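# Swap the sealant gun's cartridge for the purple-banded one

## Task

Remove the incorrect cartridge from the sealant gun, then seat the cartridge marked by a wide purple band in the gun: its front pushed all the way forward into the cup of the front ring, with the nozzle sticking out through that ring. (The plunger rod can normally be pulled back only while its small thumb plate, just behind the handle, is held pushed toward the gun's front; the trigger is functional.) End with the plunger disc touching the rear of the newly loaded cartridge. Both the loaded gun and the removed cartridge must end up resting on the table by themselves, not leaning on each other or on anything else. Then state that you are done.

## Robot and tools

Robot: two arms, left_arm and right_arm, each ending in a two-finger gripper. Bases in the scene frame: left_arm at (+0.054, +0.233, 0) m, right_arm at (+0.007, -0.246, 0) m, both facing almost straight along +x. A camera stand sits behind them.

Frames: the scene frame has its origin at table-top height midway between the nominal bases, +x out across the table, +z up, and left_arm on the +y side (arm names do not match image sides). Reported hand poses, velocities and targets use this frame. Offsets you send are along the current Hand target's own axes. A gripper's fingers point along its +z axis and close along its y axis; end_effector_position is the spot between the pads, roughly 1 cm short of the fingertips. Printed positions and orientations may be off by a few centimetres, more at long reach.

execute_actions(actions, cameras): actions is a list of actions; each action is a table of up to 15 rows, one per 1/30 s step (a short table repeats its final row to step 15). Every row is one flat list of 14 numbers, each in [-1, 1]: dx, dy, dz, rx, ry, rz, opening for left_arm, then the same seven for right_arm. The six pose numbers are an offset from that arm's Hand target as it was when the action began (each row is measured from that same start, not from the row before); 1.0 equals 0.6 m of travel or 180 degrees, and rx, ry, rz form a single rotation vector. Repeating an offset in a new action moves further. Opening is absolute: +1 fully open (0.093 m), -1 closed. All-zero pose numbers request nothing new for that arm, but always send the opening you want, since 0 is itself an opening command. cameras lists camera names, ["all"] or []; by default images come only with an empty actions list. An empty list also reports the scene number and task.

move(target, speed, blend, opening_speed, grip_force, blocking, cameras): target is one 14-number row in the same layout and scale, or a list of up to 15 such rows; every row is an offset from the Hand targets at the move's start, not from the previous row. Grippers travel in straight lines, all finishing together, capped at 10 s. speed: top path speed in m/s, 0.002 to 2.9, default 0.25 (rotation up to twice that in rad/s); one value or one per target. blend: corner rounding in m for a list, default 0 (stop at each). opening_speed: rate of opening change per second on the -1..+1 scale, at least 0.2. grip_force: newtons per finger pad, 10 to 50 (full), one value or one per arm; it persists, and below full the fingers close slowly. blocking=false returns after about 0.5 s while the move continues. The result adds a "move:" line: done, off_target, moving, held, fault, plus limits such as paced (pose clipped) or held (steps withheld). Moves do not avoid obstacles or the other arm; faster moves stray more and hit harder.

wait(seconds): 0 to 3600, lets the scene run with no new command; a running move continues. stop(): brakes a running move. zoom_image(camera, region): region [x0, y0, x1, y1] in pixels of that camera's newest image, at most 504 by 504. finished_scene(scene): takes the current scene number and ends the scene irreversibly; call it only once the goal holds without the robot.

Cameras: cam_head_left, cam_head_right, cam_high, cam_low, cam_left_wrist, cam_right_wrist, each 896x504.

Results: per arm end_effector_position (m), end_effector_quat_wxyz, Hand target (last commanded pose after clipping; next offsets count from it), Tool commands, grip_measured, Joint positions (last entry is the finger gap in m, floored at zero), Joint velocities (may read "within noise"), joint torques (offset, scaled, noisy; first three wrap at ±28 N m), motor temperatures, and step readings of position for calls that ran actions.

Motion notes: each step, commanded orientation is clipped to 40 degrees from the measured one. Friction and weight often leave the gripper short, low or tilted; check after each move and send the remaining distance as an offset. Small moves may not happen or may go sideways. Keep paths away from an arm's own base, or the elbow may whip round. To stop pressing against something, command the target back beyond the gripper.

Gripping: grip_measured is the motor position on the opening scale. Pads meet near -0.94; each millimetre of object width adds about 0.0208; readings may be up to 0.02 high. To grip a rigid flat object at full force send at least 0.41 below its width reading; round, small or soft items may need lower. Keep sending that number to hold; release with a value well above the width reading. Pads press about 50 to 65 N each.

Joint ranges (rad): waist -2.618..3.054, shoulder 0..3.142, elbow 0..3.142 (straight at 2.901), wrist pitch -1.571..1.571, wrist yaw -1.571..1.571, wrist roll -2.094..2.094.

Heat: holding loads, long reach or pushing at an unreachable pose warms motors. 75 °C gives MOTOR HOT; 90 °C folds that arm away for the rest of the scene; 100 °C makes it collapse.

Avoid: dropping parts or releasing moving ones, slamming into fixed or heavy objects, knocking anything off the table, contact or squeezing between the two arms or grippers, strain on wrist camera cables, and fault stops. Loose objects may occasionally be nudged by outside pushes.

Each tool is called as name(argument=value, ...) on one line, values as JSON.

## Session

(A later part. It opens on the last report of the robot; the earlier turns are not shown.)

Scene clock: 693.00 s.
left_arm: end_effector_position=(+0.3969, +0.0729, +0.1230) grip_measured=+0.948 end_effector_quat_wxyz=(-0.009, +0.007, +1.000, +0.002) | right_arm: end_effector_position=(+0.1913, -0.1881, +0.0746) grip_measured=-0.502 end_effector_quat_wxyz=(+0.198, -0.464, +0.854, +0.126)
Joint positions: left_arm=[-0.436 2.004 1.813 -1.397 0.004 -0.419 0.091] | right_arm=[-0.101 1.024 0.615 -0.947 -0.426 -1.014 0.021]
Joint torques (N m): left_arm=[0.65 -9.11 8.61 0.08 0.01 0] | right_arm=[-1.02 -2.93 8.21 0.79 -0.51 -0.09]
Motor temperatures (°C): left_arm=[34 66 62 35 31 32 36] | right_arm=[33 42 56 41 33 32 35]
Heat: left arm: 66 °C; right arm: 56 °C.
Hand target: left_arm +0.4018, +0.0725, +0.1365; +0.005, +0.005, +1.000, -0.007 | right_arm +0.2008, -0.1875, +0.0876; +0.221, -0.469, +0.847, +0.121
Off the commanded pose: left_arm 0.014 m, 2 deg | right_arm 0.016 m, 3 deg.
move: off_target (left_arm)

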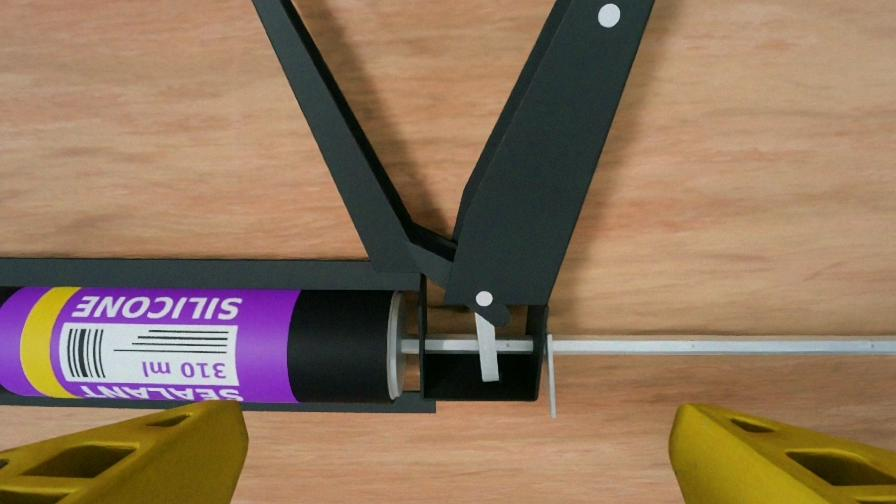

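move(target=[[0,0,-0.15,0,-0.06,0,0.95,0,0,0,0,0,0,-0.5],[0.25,0.717,-0.25,0,-0.139,0,0.95,0,0,0,0,0,0,-0.5]], speed=0.35, blend=0.03, cameras=["all"])

zoom_image(camera="cam_high", region=[420, 140, 640, 400])

Scene clock: 698.53 s.
left_arm: end_effector_position=(+0.2544, +0.5046, +0.2698) grip_measured=+0.948 end_effector_quat_wxyz=(+0.235, -0.013, +0.972, +0.019) | right_arm: end_effector_position=(+0.1913, -0.1881, +0.0746) grip_measured=-0.502 end_effector_quat_wxyz=(+0.198, -0.464, +0.854, +0.126)
Joint positions: left_arm=[1.131 1.682 1.916 -1.55 0.407 1.054 0.091] | right_arm=[-0.101 1.024 0.615 -0.947 -0.426 -1.014 0.021]
Joint torques (N m): left_arm=[0.55 -5.38 8.13 0.62 0.35 0.16] | right_arm=[-0.99 -3.04 8.2 0.81 -0.51 -0.12]
Motor temperatures (°C): left_arm=[34 66 63 35 31 32 36] | right_arm=[33 42 57 41 33 32 35]
Heat: left arm: 66 °C; right arm: 57 °C.
Hand target: left_arm +0.2547, +0.5064, +0.2785; +0.222, +0.003, +0.975, -0.008 | right_arm +0.2008, -0.1875, +0.0876; +0.221, -0.469, +0.847, +0.121
Off the commanded pose: left_arm 0.009 m, 4 deg | right_arm 0.016 m, 3 deg.
joint sent to its limit (left arm) — joint 4 (wrist pitch), lower limit. The joint targets are off in orientation, not in position.
move: off_target (left_arm)

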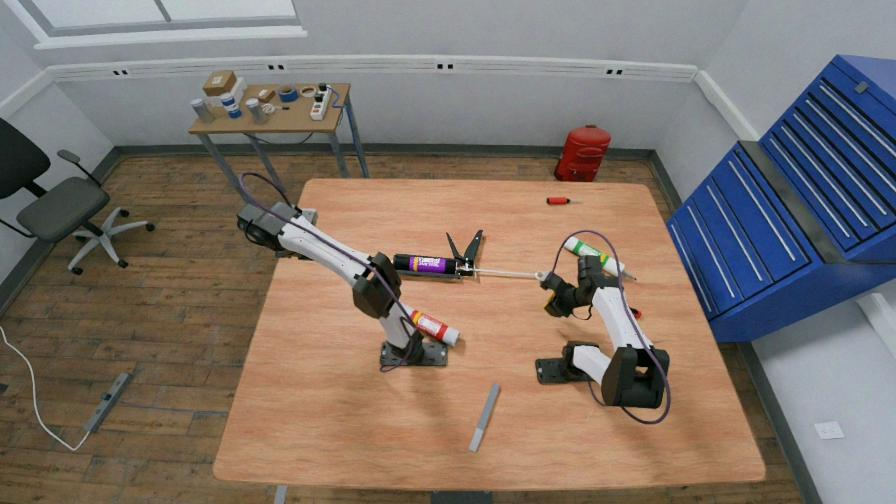

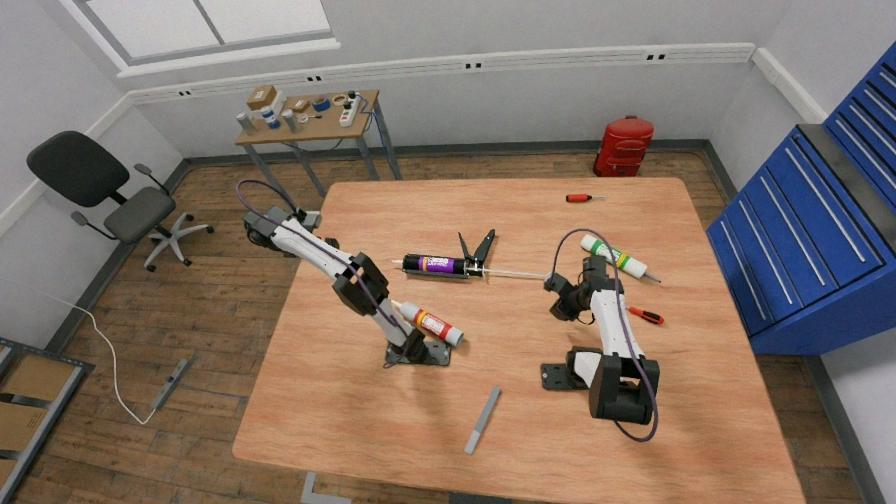

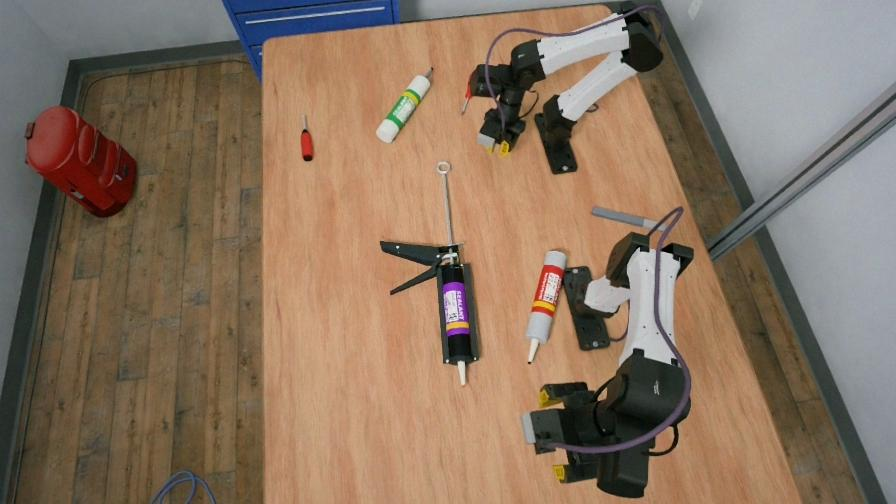

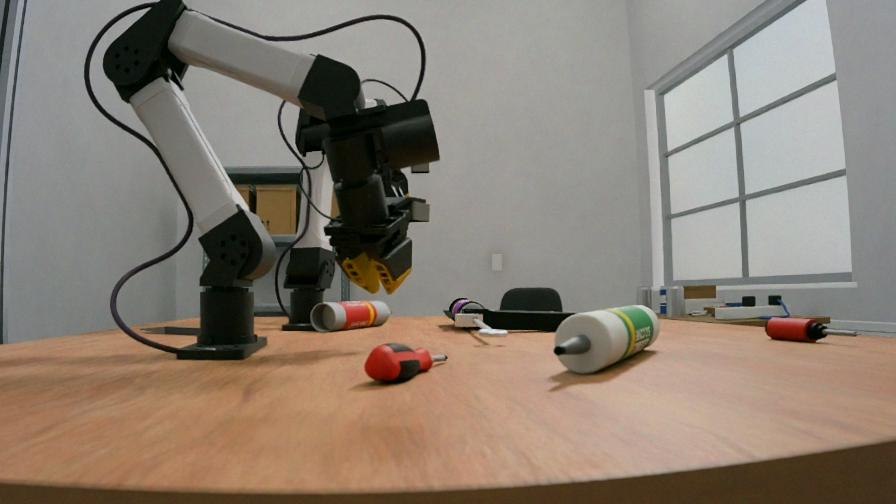

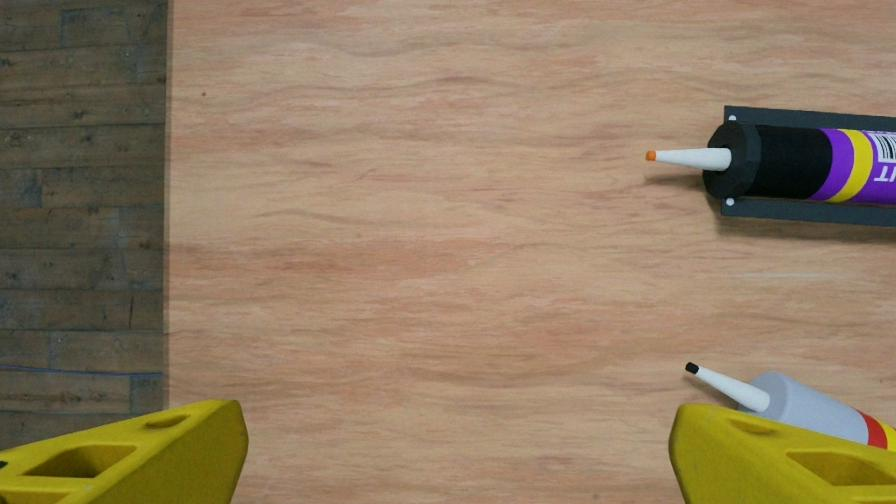

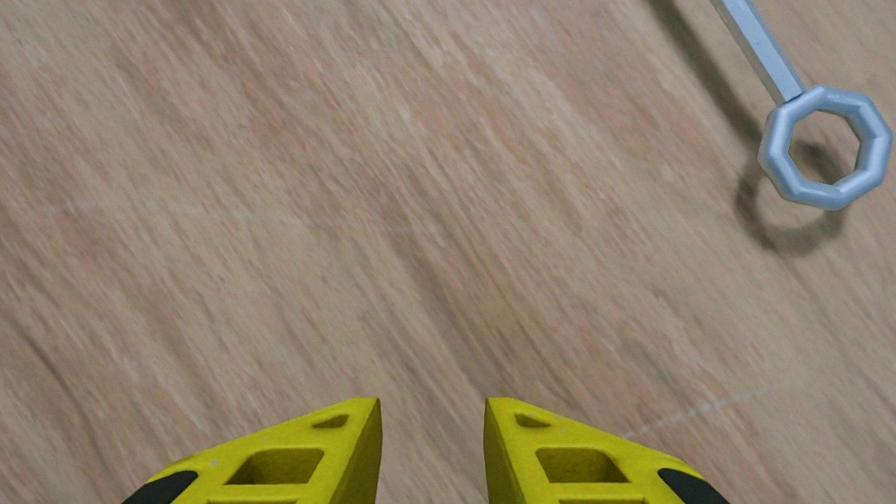

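Scaled by 1.938 from the camera's image (finer frame: 1280x720).

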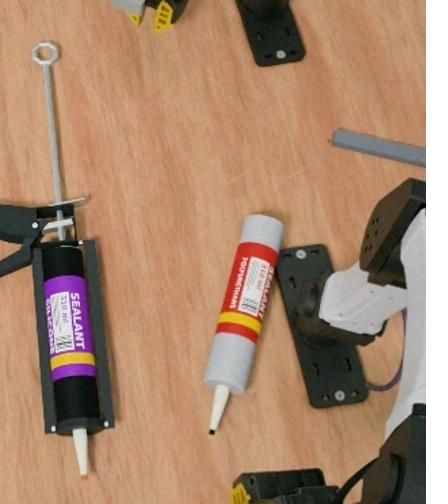

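execute_actions(actions=[])

zoom_image(camera="cam_high", region=[510, 235, 620, 370])

Scene clock: 706.43 s.
left_arm: end_effector_position=(+0.2544, +0.5045, +0.2698) grip_measured=+0.948 end_effector_quat_wxyz=(+0.235, -0.013, +0.972, +0.018) | right_arm: end_effector_position=(+0.1913, -0.1881, +0.0746) grip_measured=-0.502 end_effector_quat_wxyz=(+0.198, -0.464, +0.854, +0.126)
Joint positions: left_arm=[1.131 1.682 1.916 -1.55 0.407 1.054 0.091] | right_arm=[-0.101 1.024 0.615 -0.947 -0.426 -1.014 0.021]
Joint velocities: within noise
Joint torques (N m): left_arm=[0.58 -5.45 8.14 0.57 0.33 0.14] | right_arm=[-1.09 -3.06 8.21 0.81 -0.5 -0.11]
Motor temperatures (°C): left_arm=[34 64 63 36 31 32 36] | right_arm=[33 42 57 41 33 32 35]
Heat: left arm: 64 °C; right arm: 57 °C.
Hand target: left_arm +0.2547, +0.5063, +0.2785; +0.222, +0.003, +0.975, -0.008 | right_arm +0.2008, -0.1875, +0.0876; +0.221, -0.469, +0.847, +0.121
Tool commands: left_gripper/opening=+0.95 right_gripper/opening=-0.5
Off the commanded pose: left_arm 0.009 m, 4 deg | right_arm 0.016 m, 3 deg.

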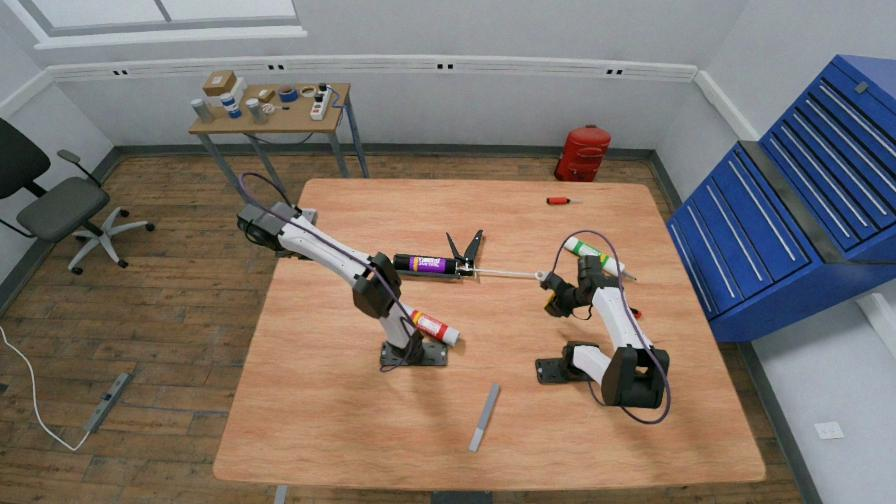

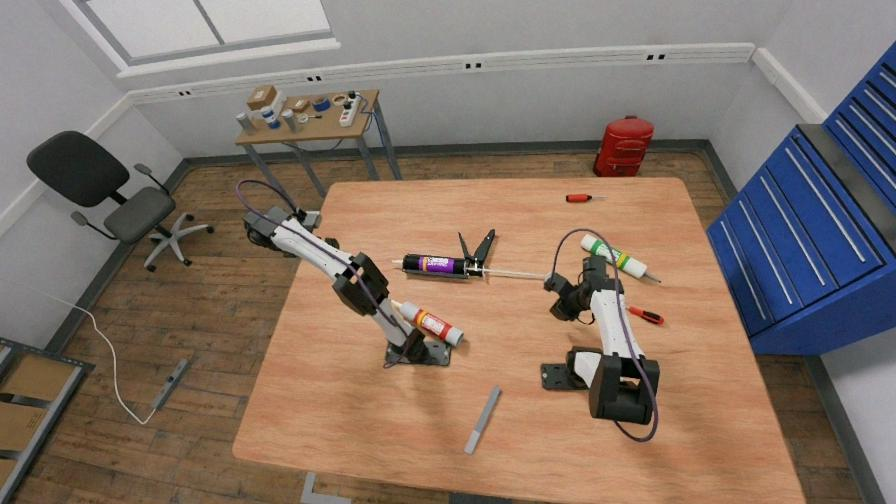

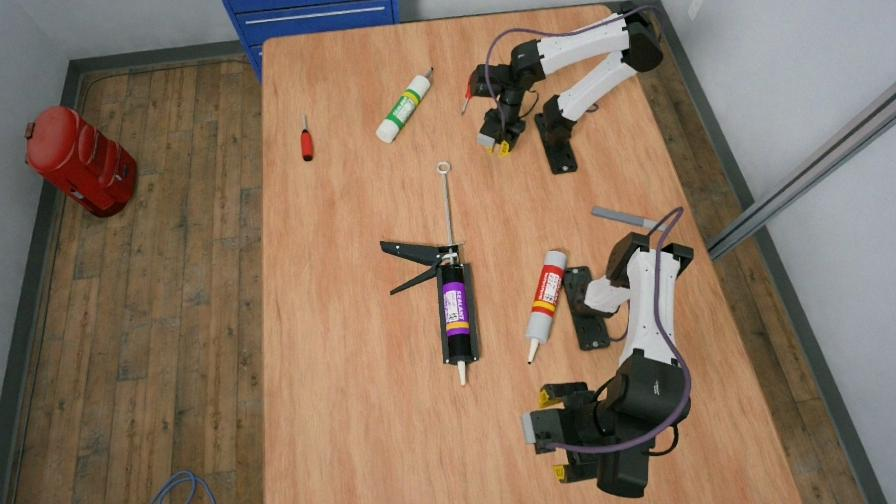

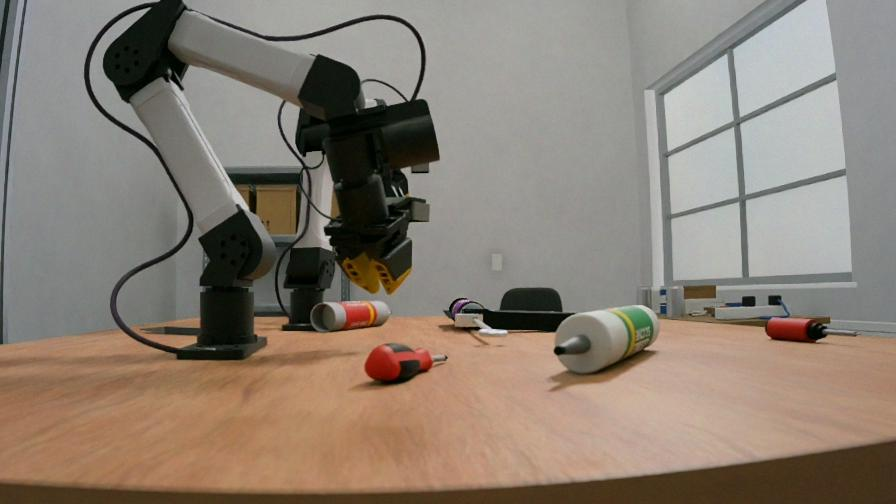

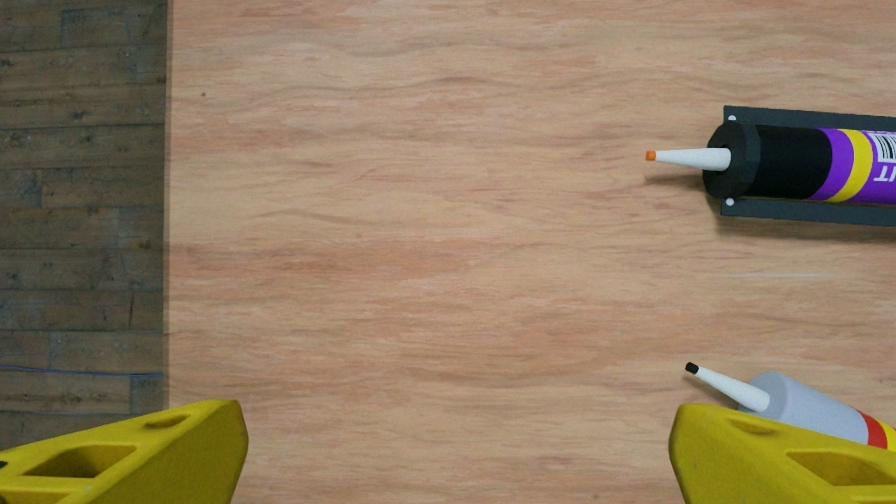

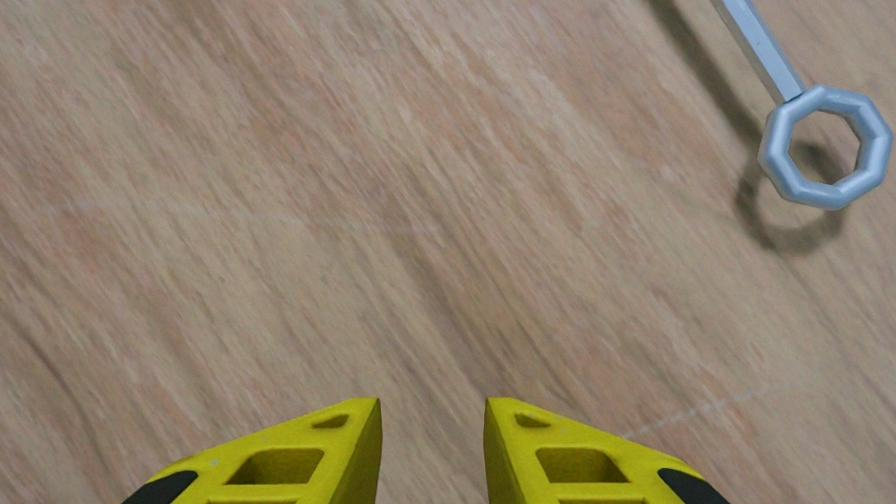

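Scaled by 3.733 from the camera's image (finer frame: 1280x720).

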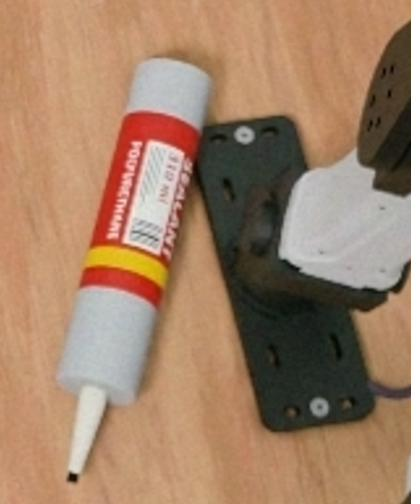

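move(target=[[0,0,0,0,0,0,0.95,-0.081,0,-0.146,0,0,0,-0.5],[0,0,0,0,0,0,0.95,-0.494,0.4034,0.1405,-0.04,0.094,-0.104,-0.5]], blend=0.05, speed=0.3, cameras=["cam_high","cam_right_wrist"])

Scene clock: 714.87 s.
left_arm: end_effector_position=(+0.2544, +0.5045, +0.2698) grip_measured=+0.948 end_effector_quat_wxyz=(+0.235, -0.013, +0.972, +0.018) | right_arm: end_effector_position=(+0.1519, +0.1905, +0.1526) grip_measured=-0.502 end_effector_quat_wxyz=(+0.071, -0.630, +0.771, +0.064)
Joint positions: left_arm=[1.131 1.682 1.916 -1.55 0.407 1.054 0.091] | right_arm=[1.202 2.171 2.167 -1.378 -0.034 -0.129 0.021]
Joint torques (N m): left_arm=[0.54 -5.45 8.13 0.58 0.34 0.13] | right_arm=[-0.21 -11.19 7.9 0.74 0.12 0.17]
Motor temperatures (°C): left_arm=[34 62 64 36 31 32 36] | right_arm=[33 43 57 41 33 32 35]
Heat: left arm: 64 °C; right arm: 57 °C.
Hand target: left_arm +0.2547, +0.5063, +0.2785; +0.222, +0.003, +0.975, -0.008 | right_arm +0.1549, +0.1952, +0.1581; +0.082, -0.625, +0.773, +0.066
Off the commanded pose: left_arm 0.009 m, 4 deg | right_arm 0.008 m, 1 deg.
joint sent to its limit (left arm) — joint 4 (wrist pitch), lower limit. The joint targets are off in orientation, not in position.
move: done

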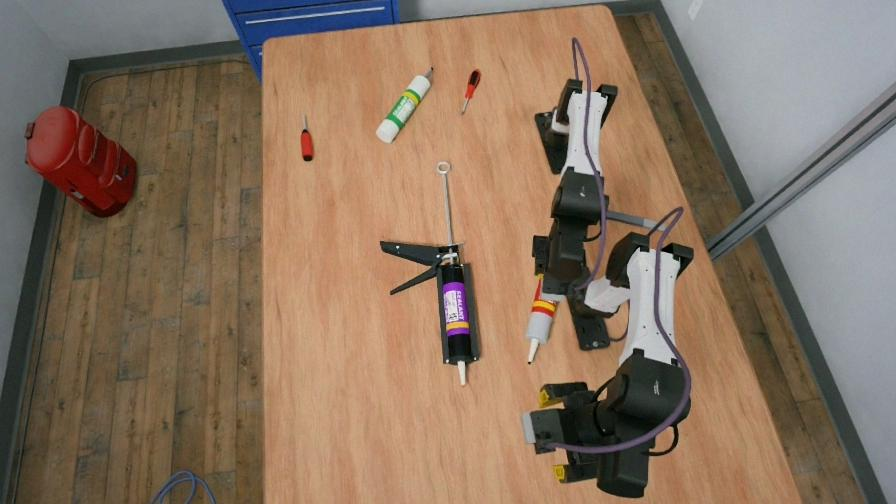

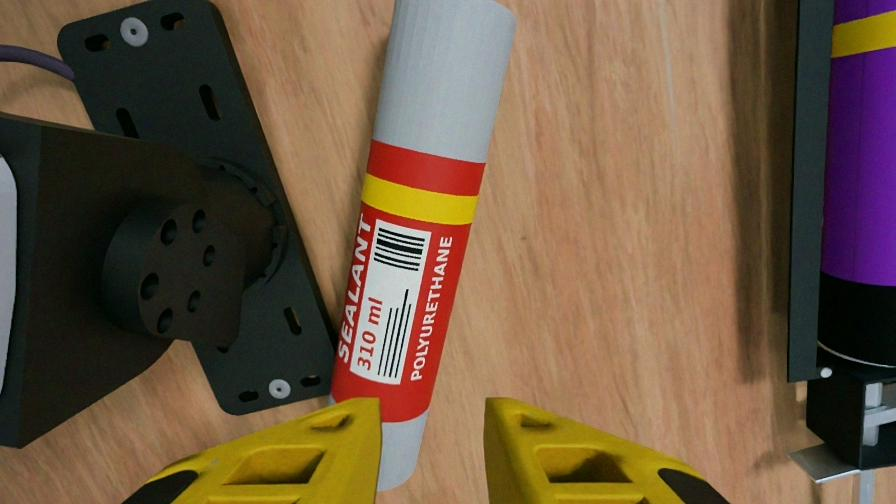

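move(target=[0,0,0,0,0,0,0.95,0.110,0.0325,0.0584,0.0081,0,0.038,0.35], speed=0.2, cameras=["cam_high","cam_right_wrist"])

Scene clock: 736.93 s.
left_arm: end_effector_position=(+0.2544, +0.5045, +0.2698) grip_measured=+0.948 end_effector_quat_wxyz=(+0.235, -0.013, +0.972, +0.018) | right_arm: end_effector_position=(+0.1241, +0.1403, +0.0995) grip_measured=+0.348 end_effector_quat_wxyz=(+0.067, -0.580, +0.810, +0.051)
Joint positions: left_arm=[1.131 1.682 1.916 -1.55 0.407 1.054 0.091] | right_arm=[1.24 1.926 1.596 -1.073 0 0.035 0.062]
Joint torques (N m): left_arm=[0.53 -5.42 8.14 0.58 0.34 0.13] | right_arm=[0.47 -13.07 4.83 0.89 0.18 0.15]
Motor temperatures (°C): left_arm=[33 59 65 36 31 32 36] | right_arm=[33 46 54 41 33 32 34]
Heat: left arm: 65 °C; right arm: 54 °C.
Hand target: left_arm +0.2547, +0.5063, +0.2785; +0.222, +0.003, +0.975, -0.008 | right_arm +0.1239, +0.1434, +0.1100; +0.086, -0.577, +0.810, +0.061
Off the commanded pose: left_arm 0.009 m, 4 deg | right_arm 0.011 m, 2 deg.
joint sent to its limit (left arm) — joint 4 (wrist pitch), lower limit. The joint targets are off in orientation, not in position.
move: off_target (right_arm)

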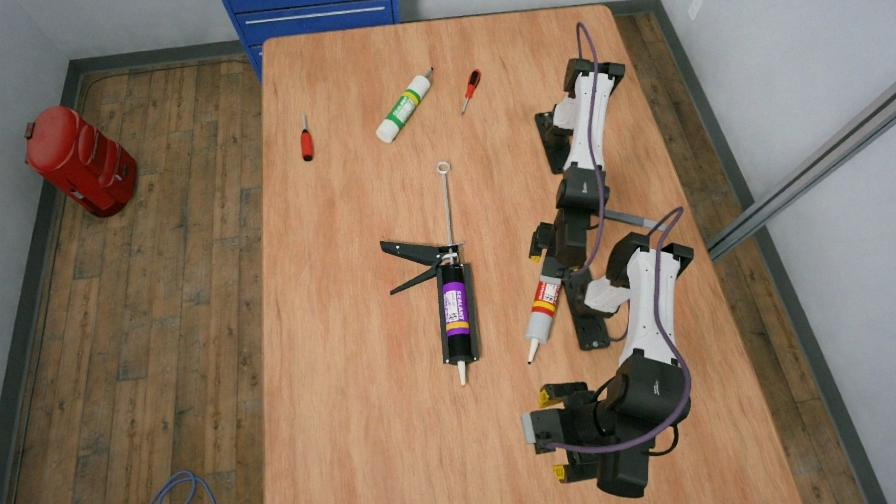

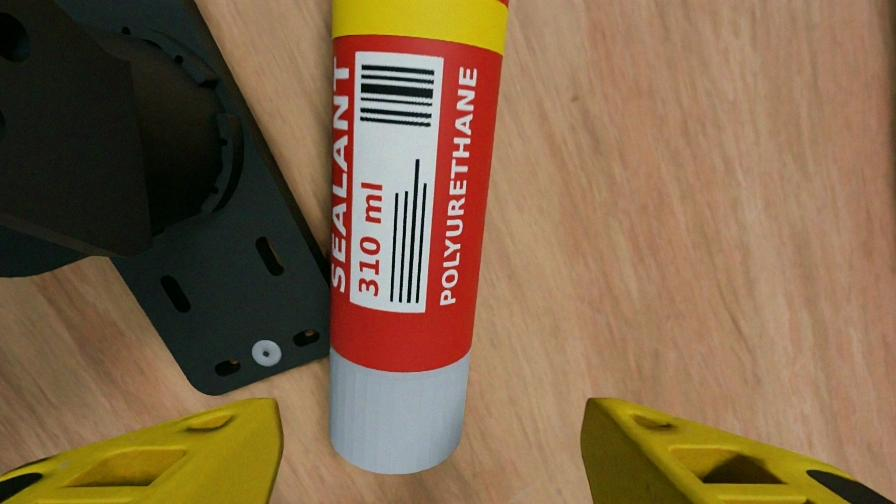

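move(target=[[0,0,0,0,0,0,0.95,-0.0075,0.0259,0.0017,0.002,0,0.011,0.35],[0,0,0,0,0,0,0.95,0.0128,0.0259,0.0962,0.002,0,0.011,0.35]], speed=0.12, cameras=["cam_high","cam_right_wrist"])

Scene clock: 743.80 s.
left_arm: end_effector_position=(+0.2544, +0.5045, +0.2698) grip_measured=+0.948 end_effector_quat_wxyz=(+0.235, -0.013, +0.972, +0.018) | right_arm: end_effector_position=(+0.1096, +0.1500, +0.0538) grip_measured=+0.348 end_effector_quat_wxyz=(+0.079, -0.566, +0.818, +0.059)
Joint positions: left_arm=[1.131 1.682 1.916 -1.55 0.407 1.054 0.091] | right_arm=[1.288 1.952 1.443 -0.864 0.016 0.112 0.062]
Joint torques (N m): left_arm=[0.57 -5.42 8.12 0.58 0.33 0.13] | right_arm=[0.08 -9.88 4.86 0.97 0.2 0.19]
Motor temperatures (°C): left_arm=[33 58 65 36 31 32 36] | right_arm=[33 48 53 41 33 32 34]
Heat: left arm: 65 °C; right arm: 53 °C.
Hand target: left_arm +0.2547, +0.5063, +0.2785; +0.222, +0.003, +0.975, -0.008 | right_arm +0.1107, +0.1528, +0.0519; +0.086, -0.562, +0.820, +0.060
Off the commanded pose: left_arm 0.009 m, 4 deg | right_arm 0.004 m, 1 deg.
joint sent to its limit (left arm) — joint 4 (wrist pitch), lower limit. The joint targets are off in orientation, not in position.
move: done

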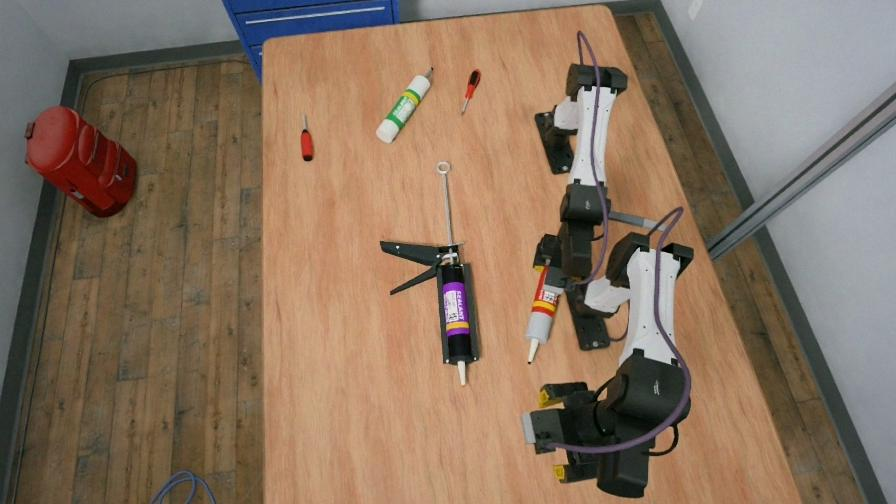

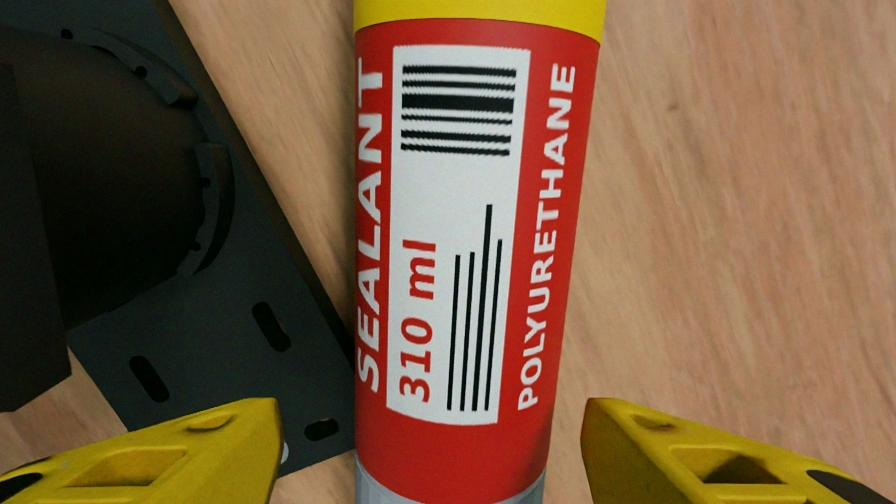

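move(target=[[0,0,0,0,0,0,0.95,0,-0.0067,0,0,0,0,0.35],[0,0,0,0,0,0,0.95,0.0035,-0.0067,0.0173,0,0,0,0.35],[0,0,0,0,0,0,0.95,0.0035,-0.0067,0.0173,0,0,0,-0.3]], speed=0.1, opening_speed=0.7, cameras=["cam_high","cam_right_wrist"])

Scene clock: 748.00 s.
left_arm: end_effector_position=(+0.2544, +0.5045, +0.2698) grip_measured=+0.948 end_effector_quat_wxyz=(+0.235, -0.013, +0.972, +0.018) | right_arm: end_effector_position=(+0.1109, +0.1495, +0.0440) grip_measured=-0.300 end_effector_quat_wxyz=(+0.082, -0.566, +0.818, +0.057)
Joint positions: left_arm=[1.131 1.682 1.916 -1.55 0.407 1.054 0.091] | right_arm=[1.287 1.96 1.414 -0.825 0.021 0.112 0.031]
Joint velocities: left_arm=[within noise] | right_arm=[-0.027 -0.007 0.012 0.037 -0.037 -0.037 -0.004]
Joint torques (N m): left_arm=[0.53 -5.44 8.14 0.58 0.33 0.13] | right_arm=[-0.85 -9.73 4.85 0.97 0.1 0.05]
Motor temperatures (°C): left_arm=[33 58 65 36 31 32 36] | right_arm=[33 49 53 41 33 32 34]
Heat: left arm: 65 °C; right arm: 53 °C.
Hand target: left_arm +0.2547, +0.5063, +0.2785; +0.222, +0.003, +0.975, -0.008 | right_arm +0.1144, +0.1514, +0.0413; +0.086, -0.562, +0.820, +0.060
Off the commanded pose: left_arm 0.009 m, 4 deg | right_arm 0.005 m, 1 deg.
joint sent to its limit (left arm) — joint 4 (wrist pitch), lower limit. The joint targets are off in orientation, not in position.
move: done

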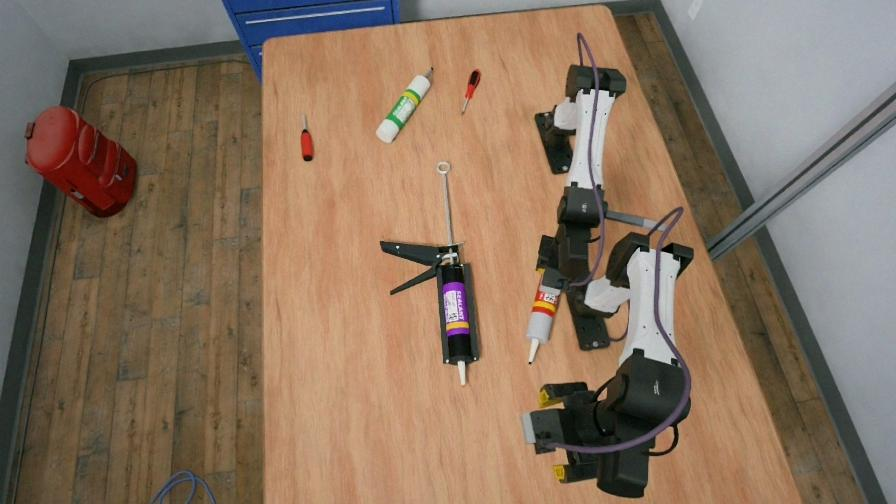

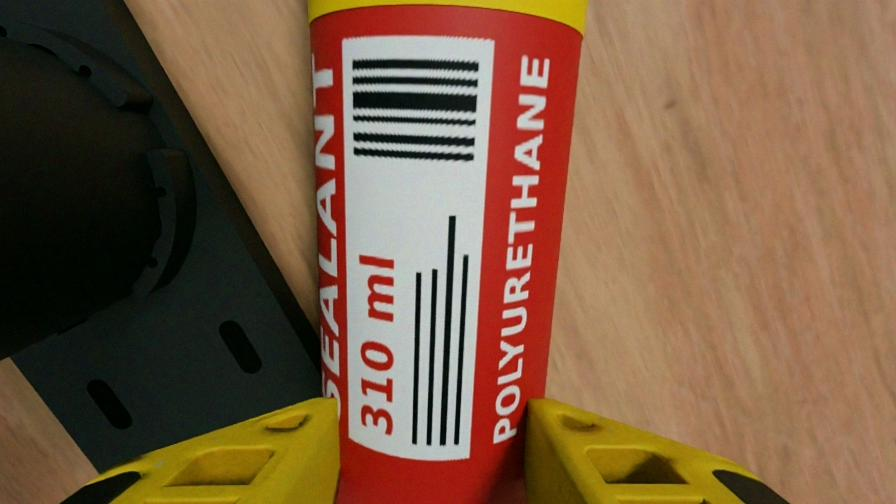

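move(target=[[0,0,0,0,0,0,0.95,-0.007,0,-0.0326,0,0,0,-0.3],[0,0,0,0,0,0,0.95,-0.0158,-0.0772,-0.0308,0,0,0,-0.3],[0,0,0,0,0,0,0.95,-0.0088,-0.0772,0.0018,0,0,0,-0.3],[0,0,0,0,0,0,0.95,-0.0088,-0.0772,0.0018,0,0,0,0.3]], speed=0.08, opening_speed=0.6, cameras=["cam_high","cam_right_wrist"])

Scene clock: 754.63 s.
left_arm: end_effector_position=(+0.2544, +0.5045, +0.2698) grip_measured=+0.948 end_effector_quat_wxyz=(+0.235, -0.013, +0.972, +0.018) | right_arm: end_effector_position=(+0.1582, +0.1382, +0.0450) grip_measured=+0.298 end_effector_quat_wxyz=(+0.086, -0.560, +0.822, +0.055)
Joint positions: left_arm=[1.131 1.682 1.916 -1.55 0.407 1.054 0.091] | right_arm=[1.162 1.97 1.43 -0.827 0.006 0.001 0.06]
Joint torques (N m): left_arm=[0.55 -5.45 8.14 0.58 0.34 0.14] | right_arm=[-0.73 -9.73 4.71 1.01 -0.02 -0.08]
Motor temperatures (°C): left_arm=[33 58 65 36 31 32 36] | right_arm=[33 50 52 41 33 32 34]
Heat: left arm: 65 °C; right arm: 52 °C.
Hand target: left_arm +0.2547, +0.5063, +0.2785; +0.222, +0.003, +0.975, -0.008 | right_arm +0.1595, +0.1398, +0.0412; +0.086, -0.563, +0.820, +0.060
Off the commanded pose: left_arm 0.009 m, 4 deg | right_arm 0.004 m, 1 deg.
joint sent to its limit (left arm) — joint 4 (wrist pitch), lower limit. The joint targets are off in orientation, not in position.
move: done

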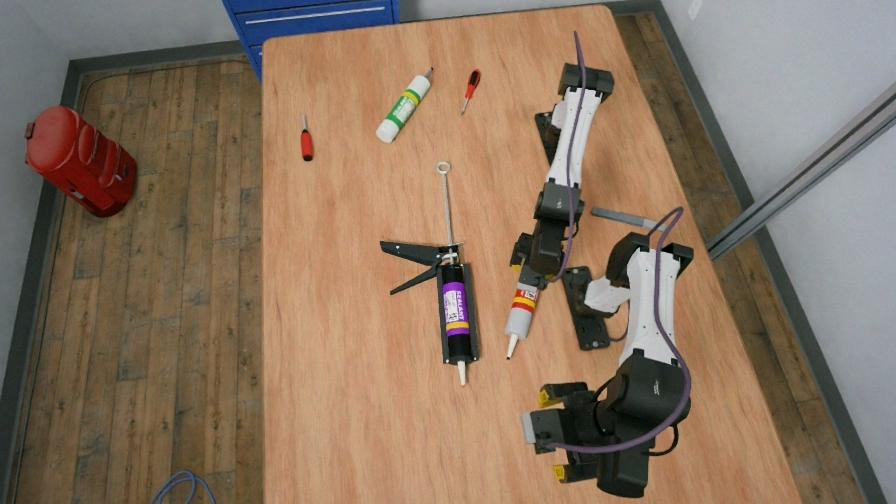

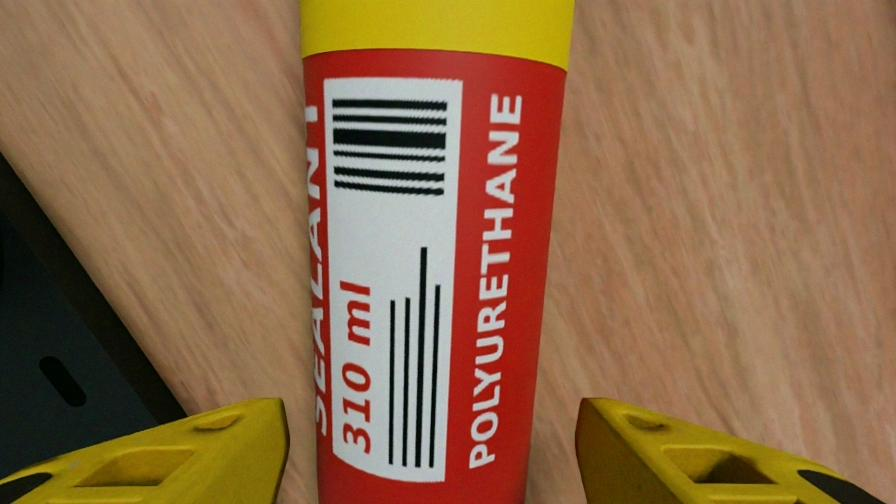

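Lift vertically and away.

move(target=[[0,0,0,0,0,0,0.95,-0.04,0,-0.19,0,0,0,0.3]], speed=0.15, cameras=["cam_high","cam_right_wrist"])

zoom_image(camera="cam_high", region=[370, 150, 620, 400])

Scene clock: 757.50 s.
left_arm: end_effector_position=(+0.2544, +0.5045, +0.2698) grip_measured=+0.948 end_effector_quat_wxyz=(+0.235, -0.013, +0.972, +0.018) | right_arm: end_effector_position=(+0.1566, +0.1341, +0.1432) grip_measured=+0.298 end_effector_quat_wxyz=(+0.071, -0.561, +0.823, +0.045)
Joint positions: left_arm=[1.131 1.682 1.916 -1.55 0.407 1.054 0.091] | right_arm=[1.162 1.945 1.797 -1.254 0.006 0.001 0.06]
Joint torques (N m): left_arm=[0.55 -5.46 8.16 0.57 0.35 0.12] | right_arm=[-0.73 -11.54 8.02 0.73 -0.02 -0.07]
Motor temperatures (°C): left_arm=[33 57 66 36 31 32 36] | right_arm=[33 50 52 41 33 32 34]
Heat: left arm: 66 °C; right arm: 52 °C.
Hand target: left_arm +0.2547, +0.5063, +0.2785; +0.222, +0.003, +0.975, -0.008 | right_arm +0.1595, +0.1394, +0.1578; +0.086, -0.563, +0.820, +0.060
Off the commanded pose: left_arm 0.009 m, 4 deg | right_arm 0.016 m, 2 deg.
joint sent to its limit (left arm) — joint 4 (wrist pitch), lower limit. The joint targets are off in orientation, not in position.
move: off_target (right_arm)

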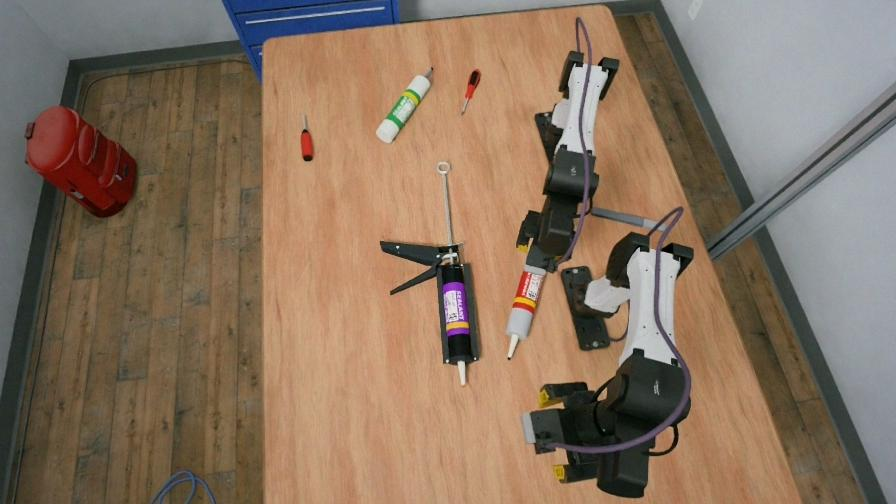

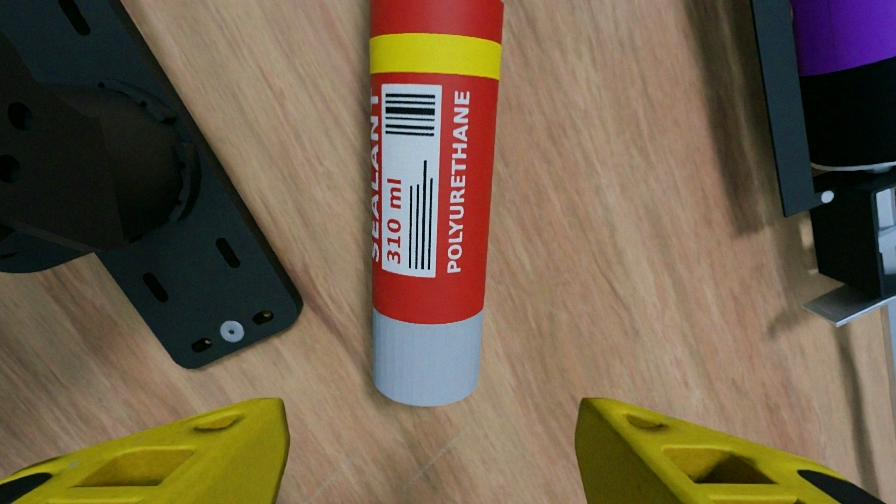

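Scaled by 2.016 from the camera's image (finer frame: 1280x720).

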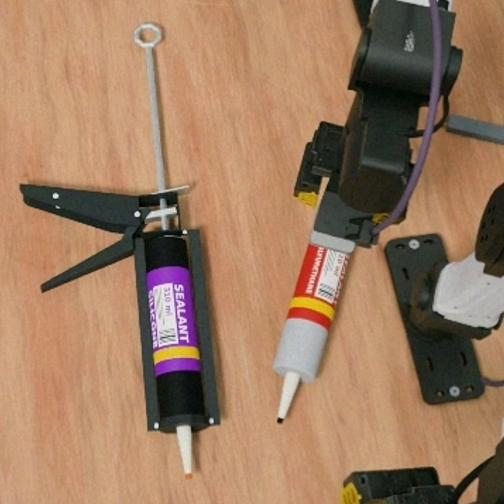

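finished_scene(scene=1)

The scene is finished: the task was done.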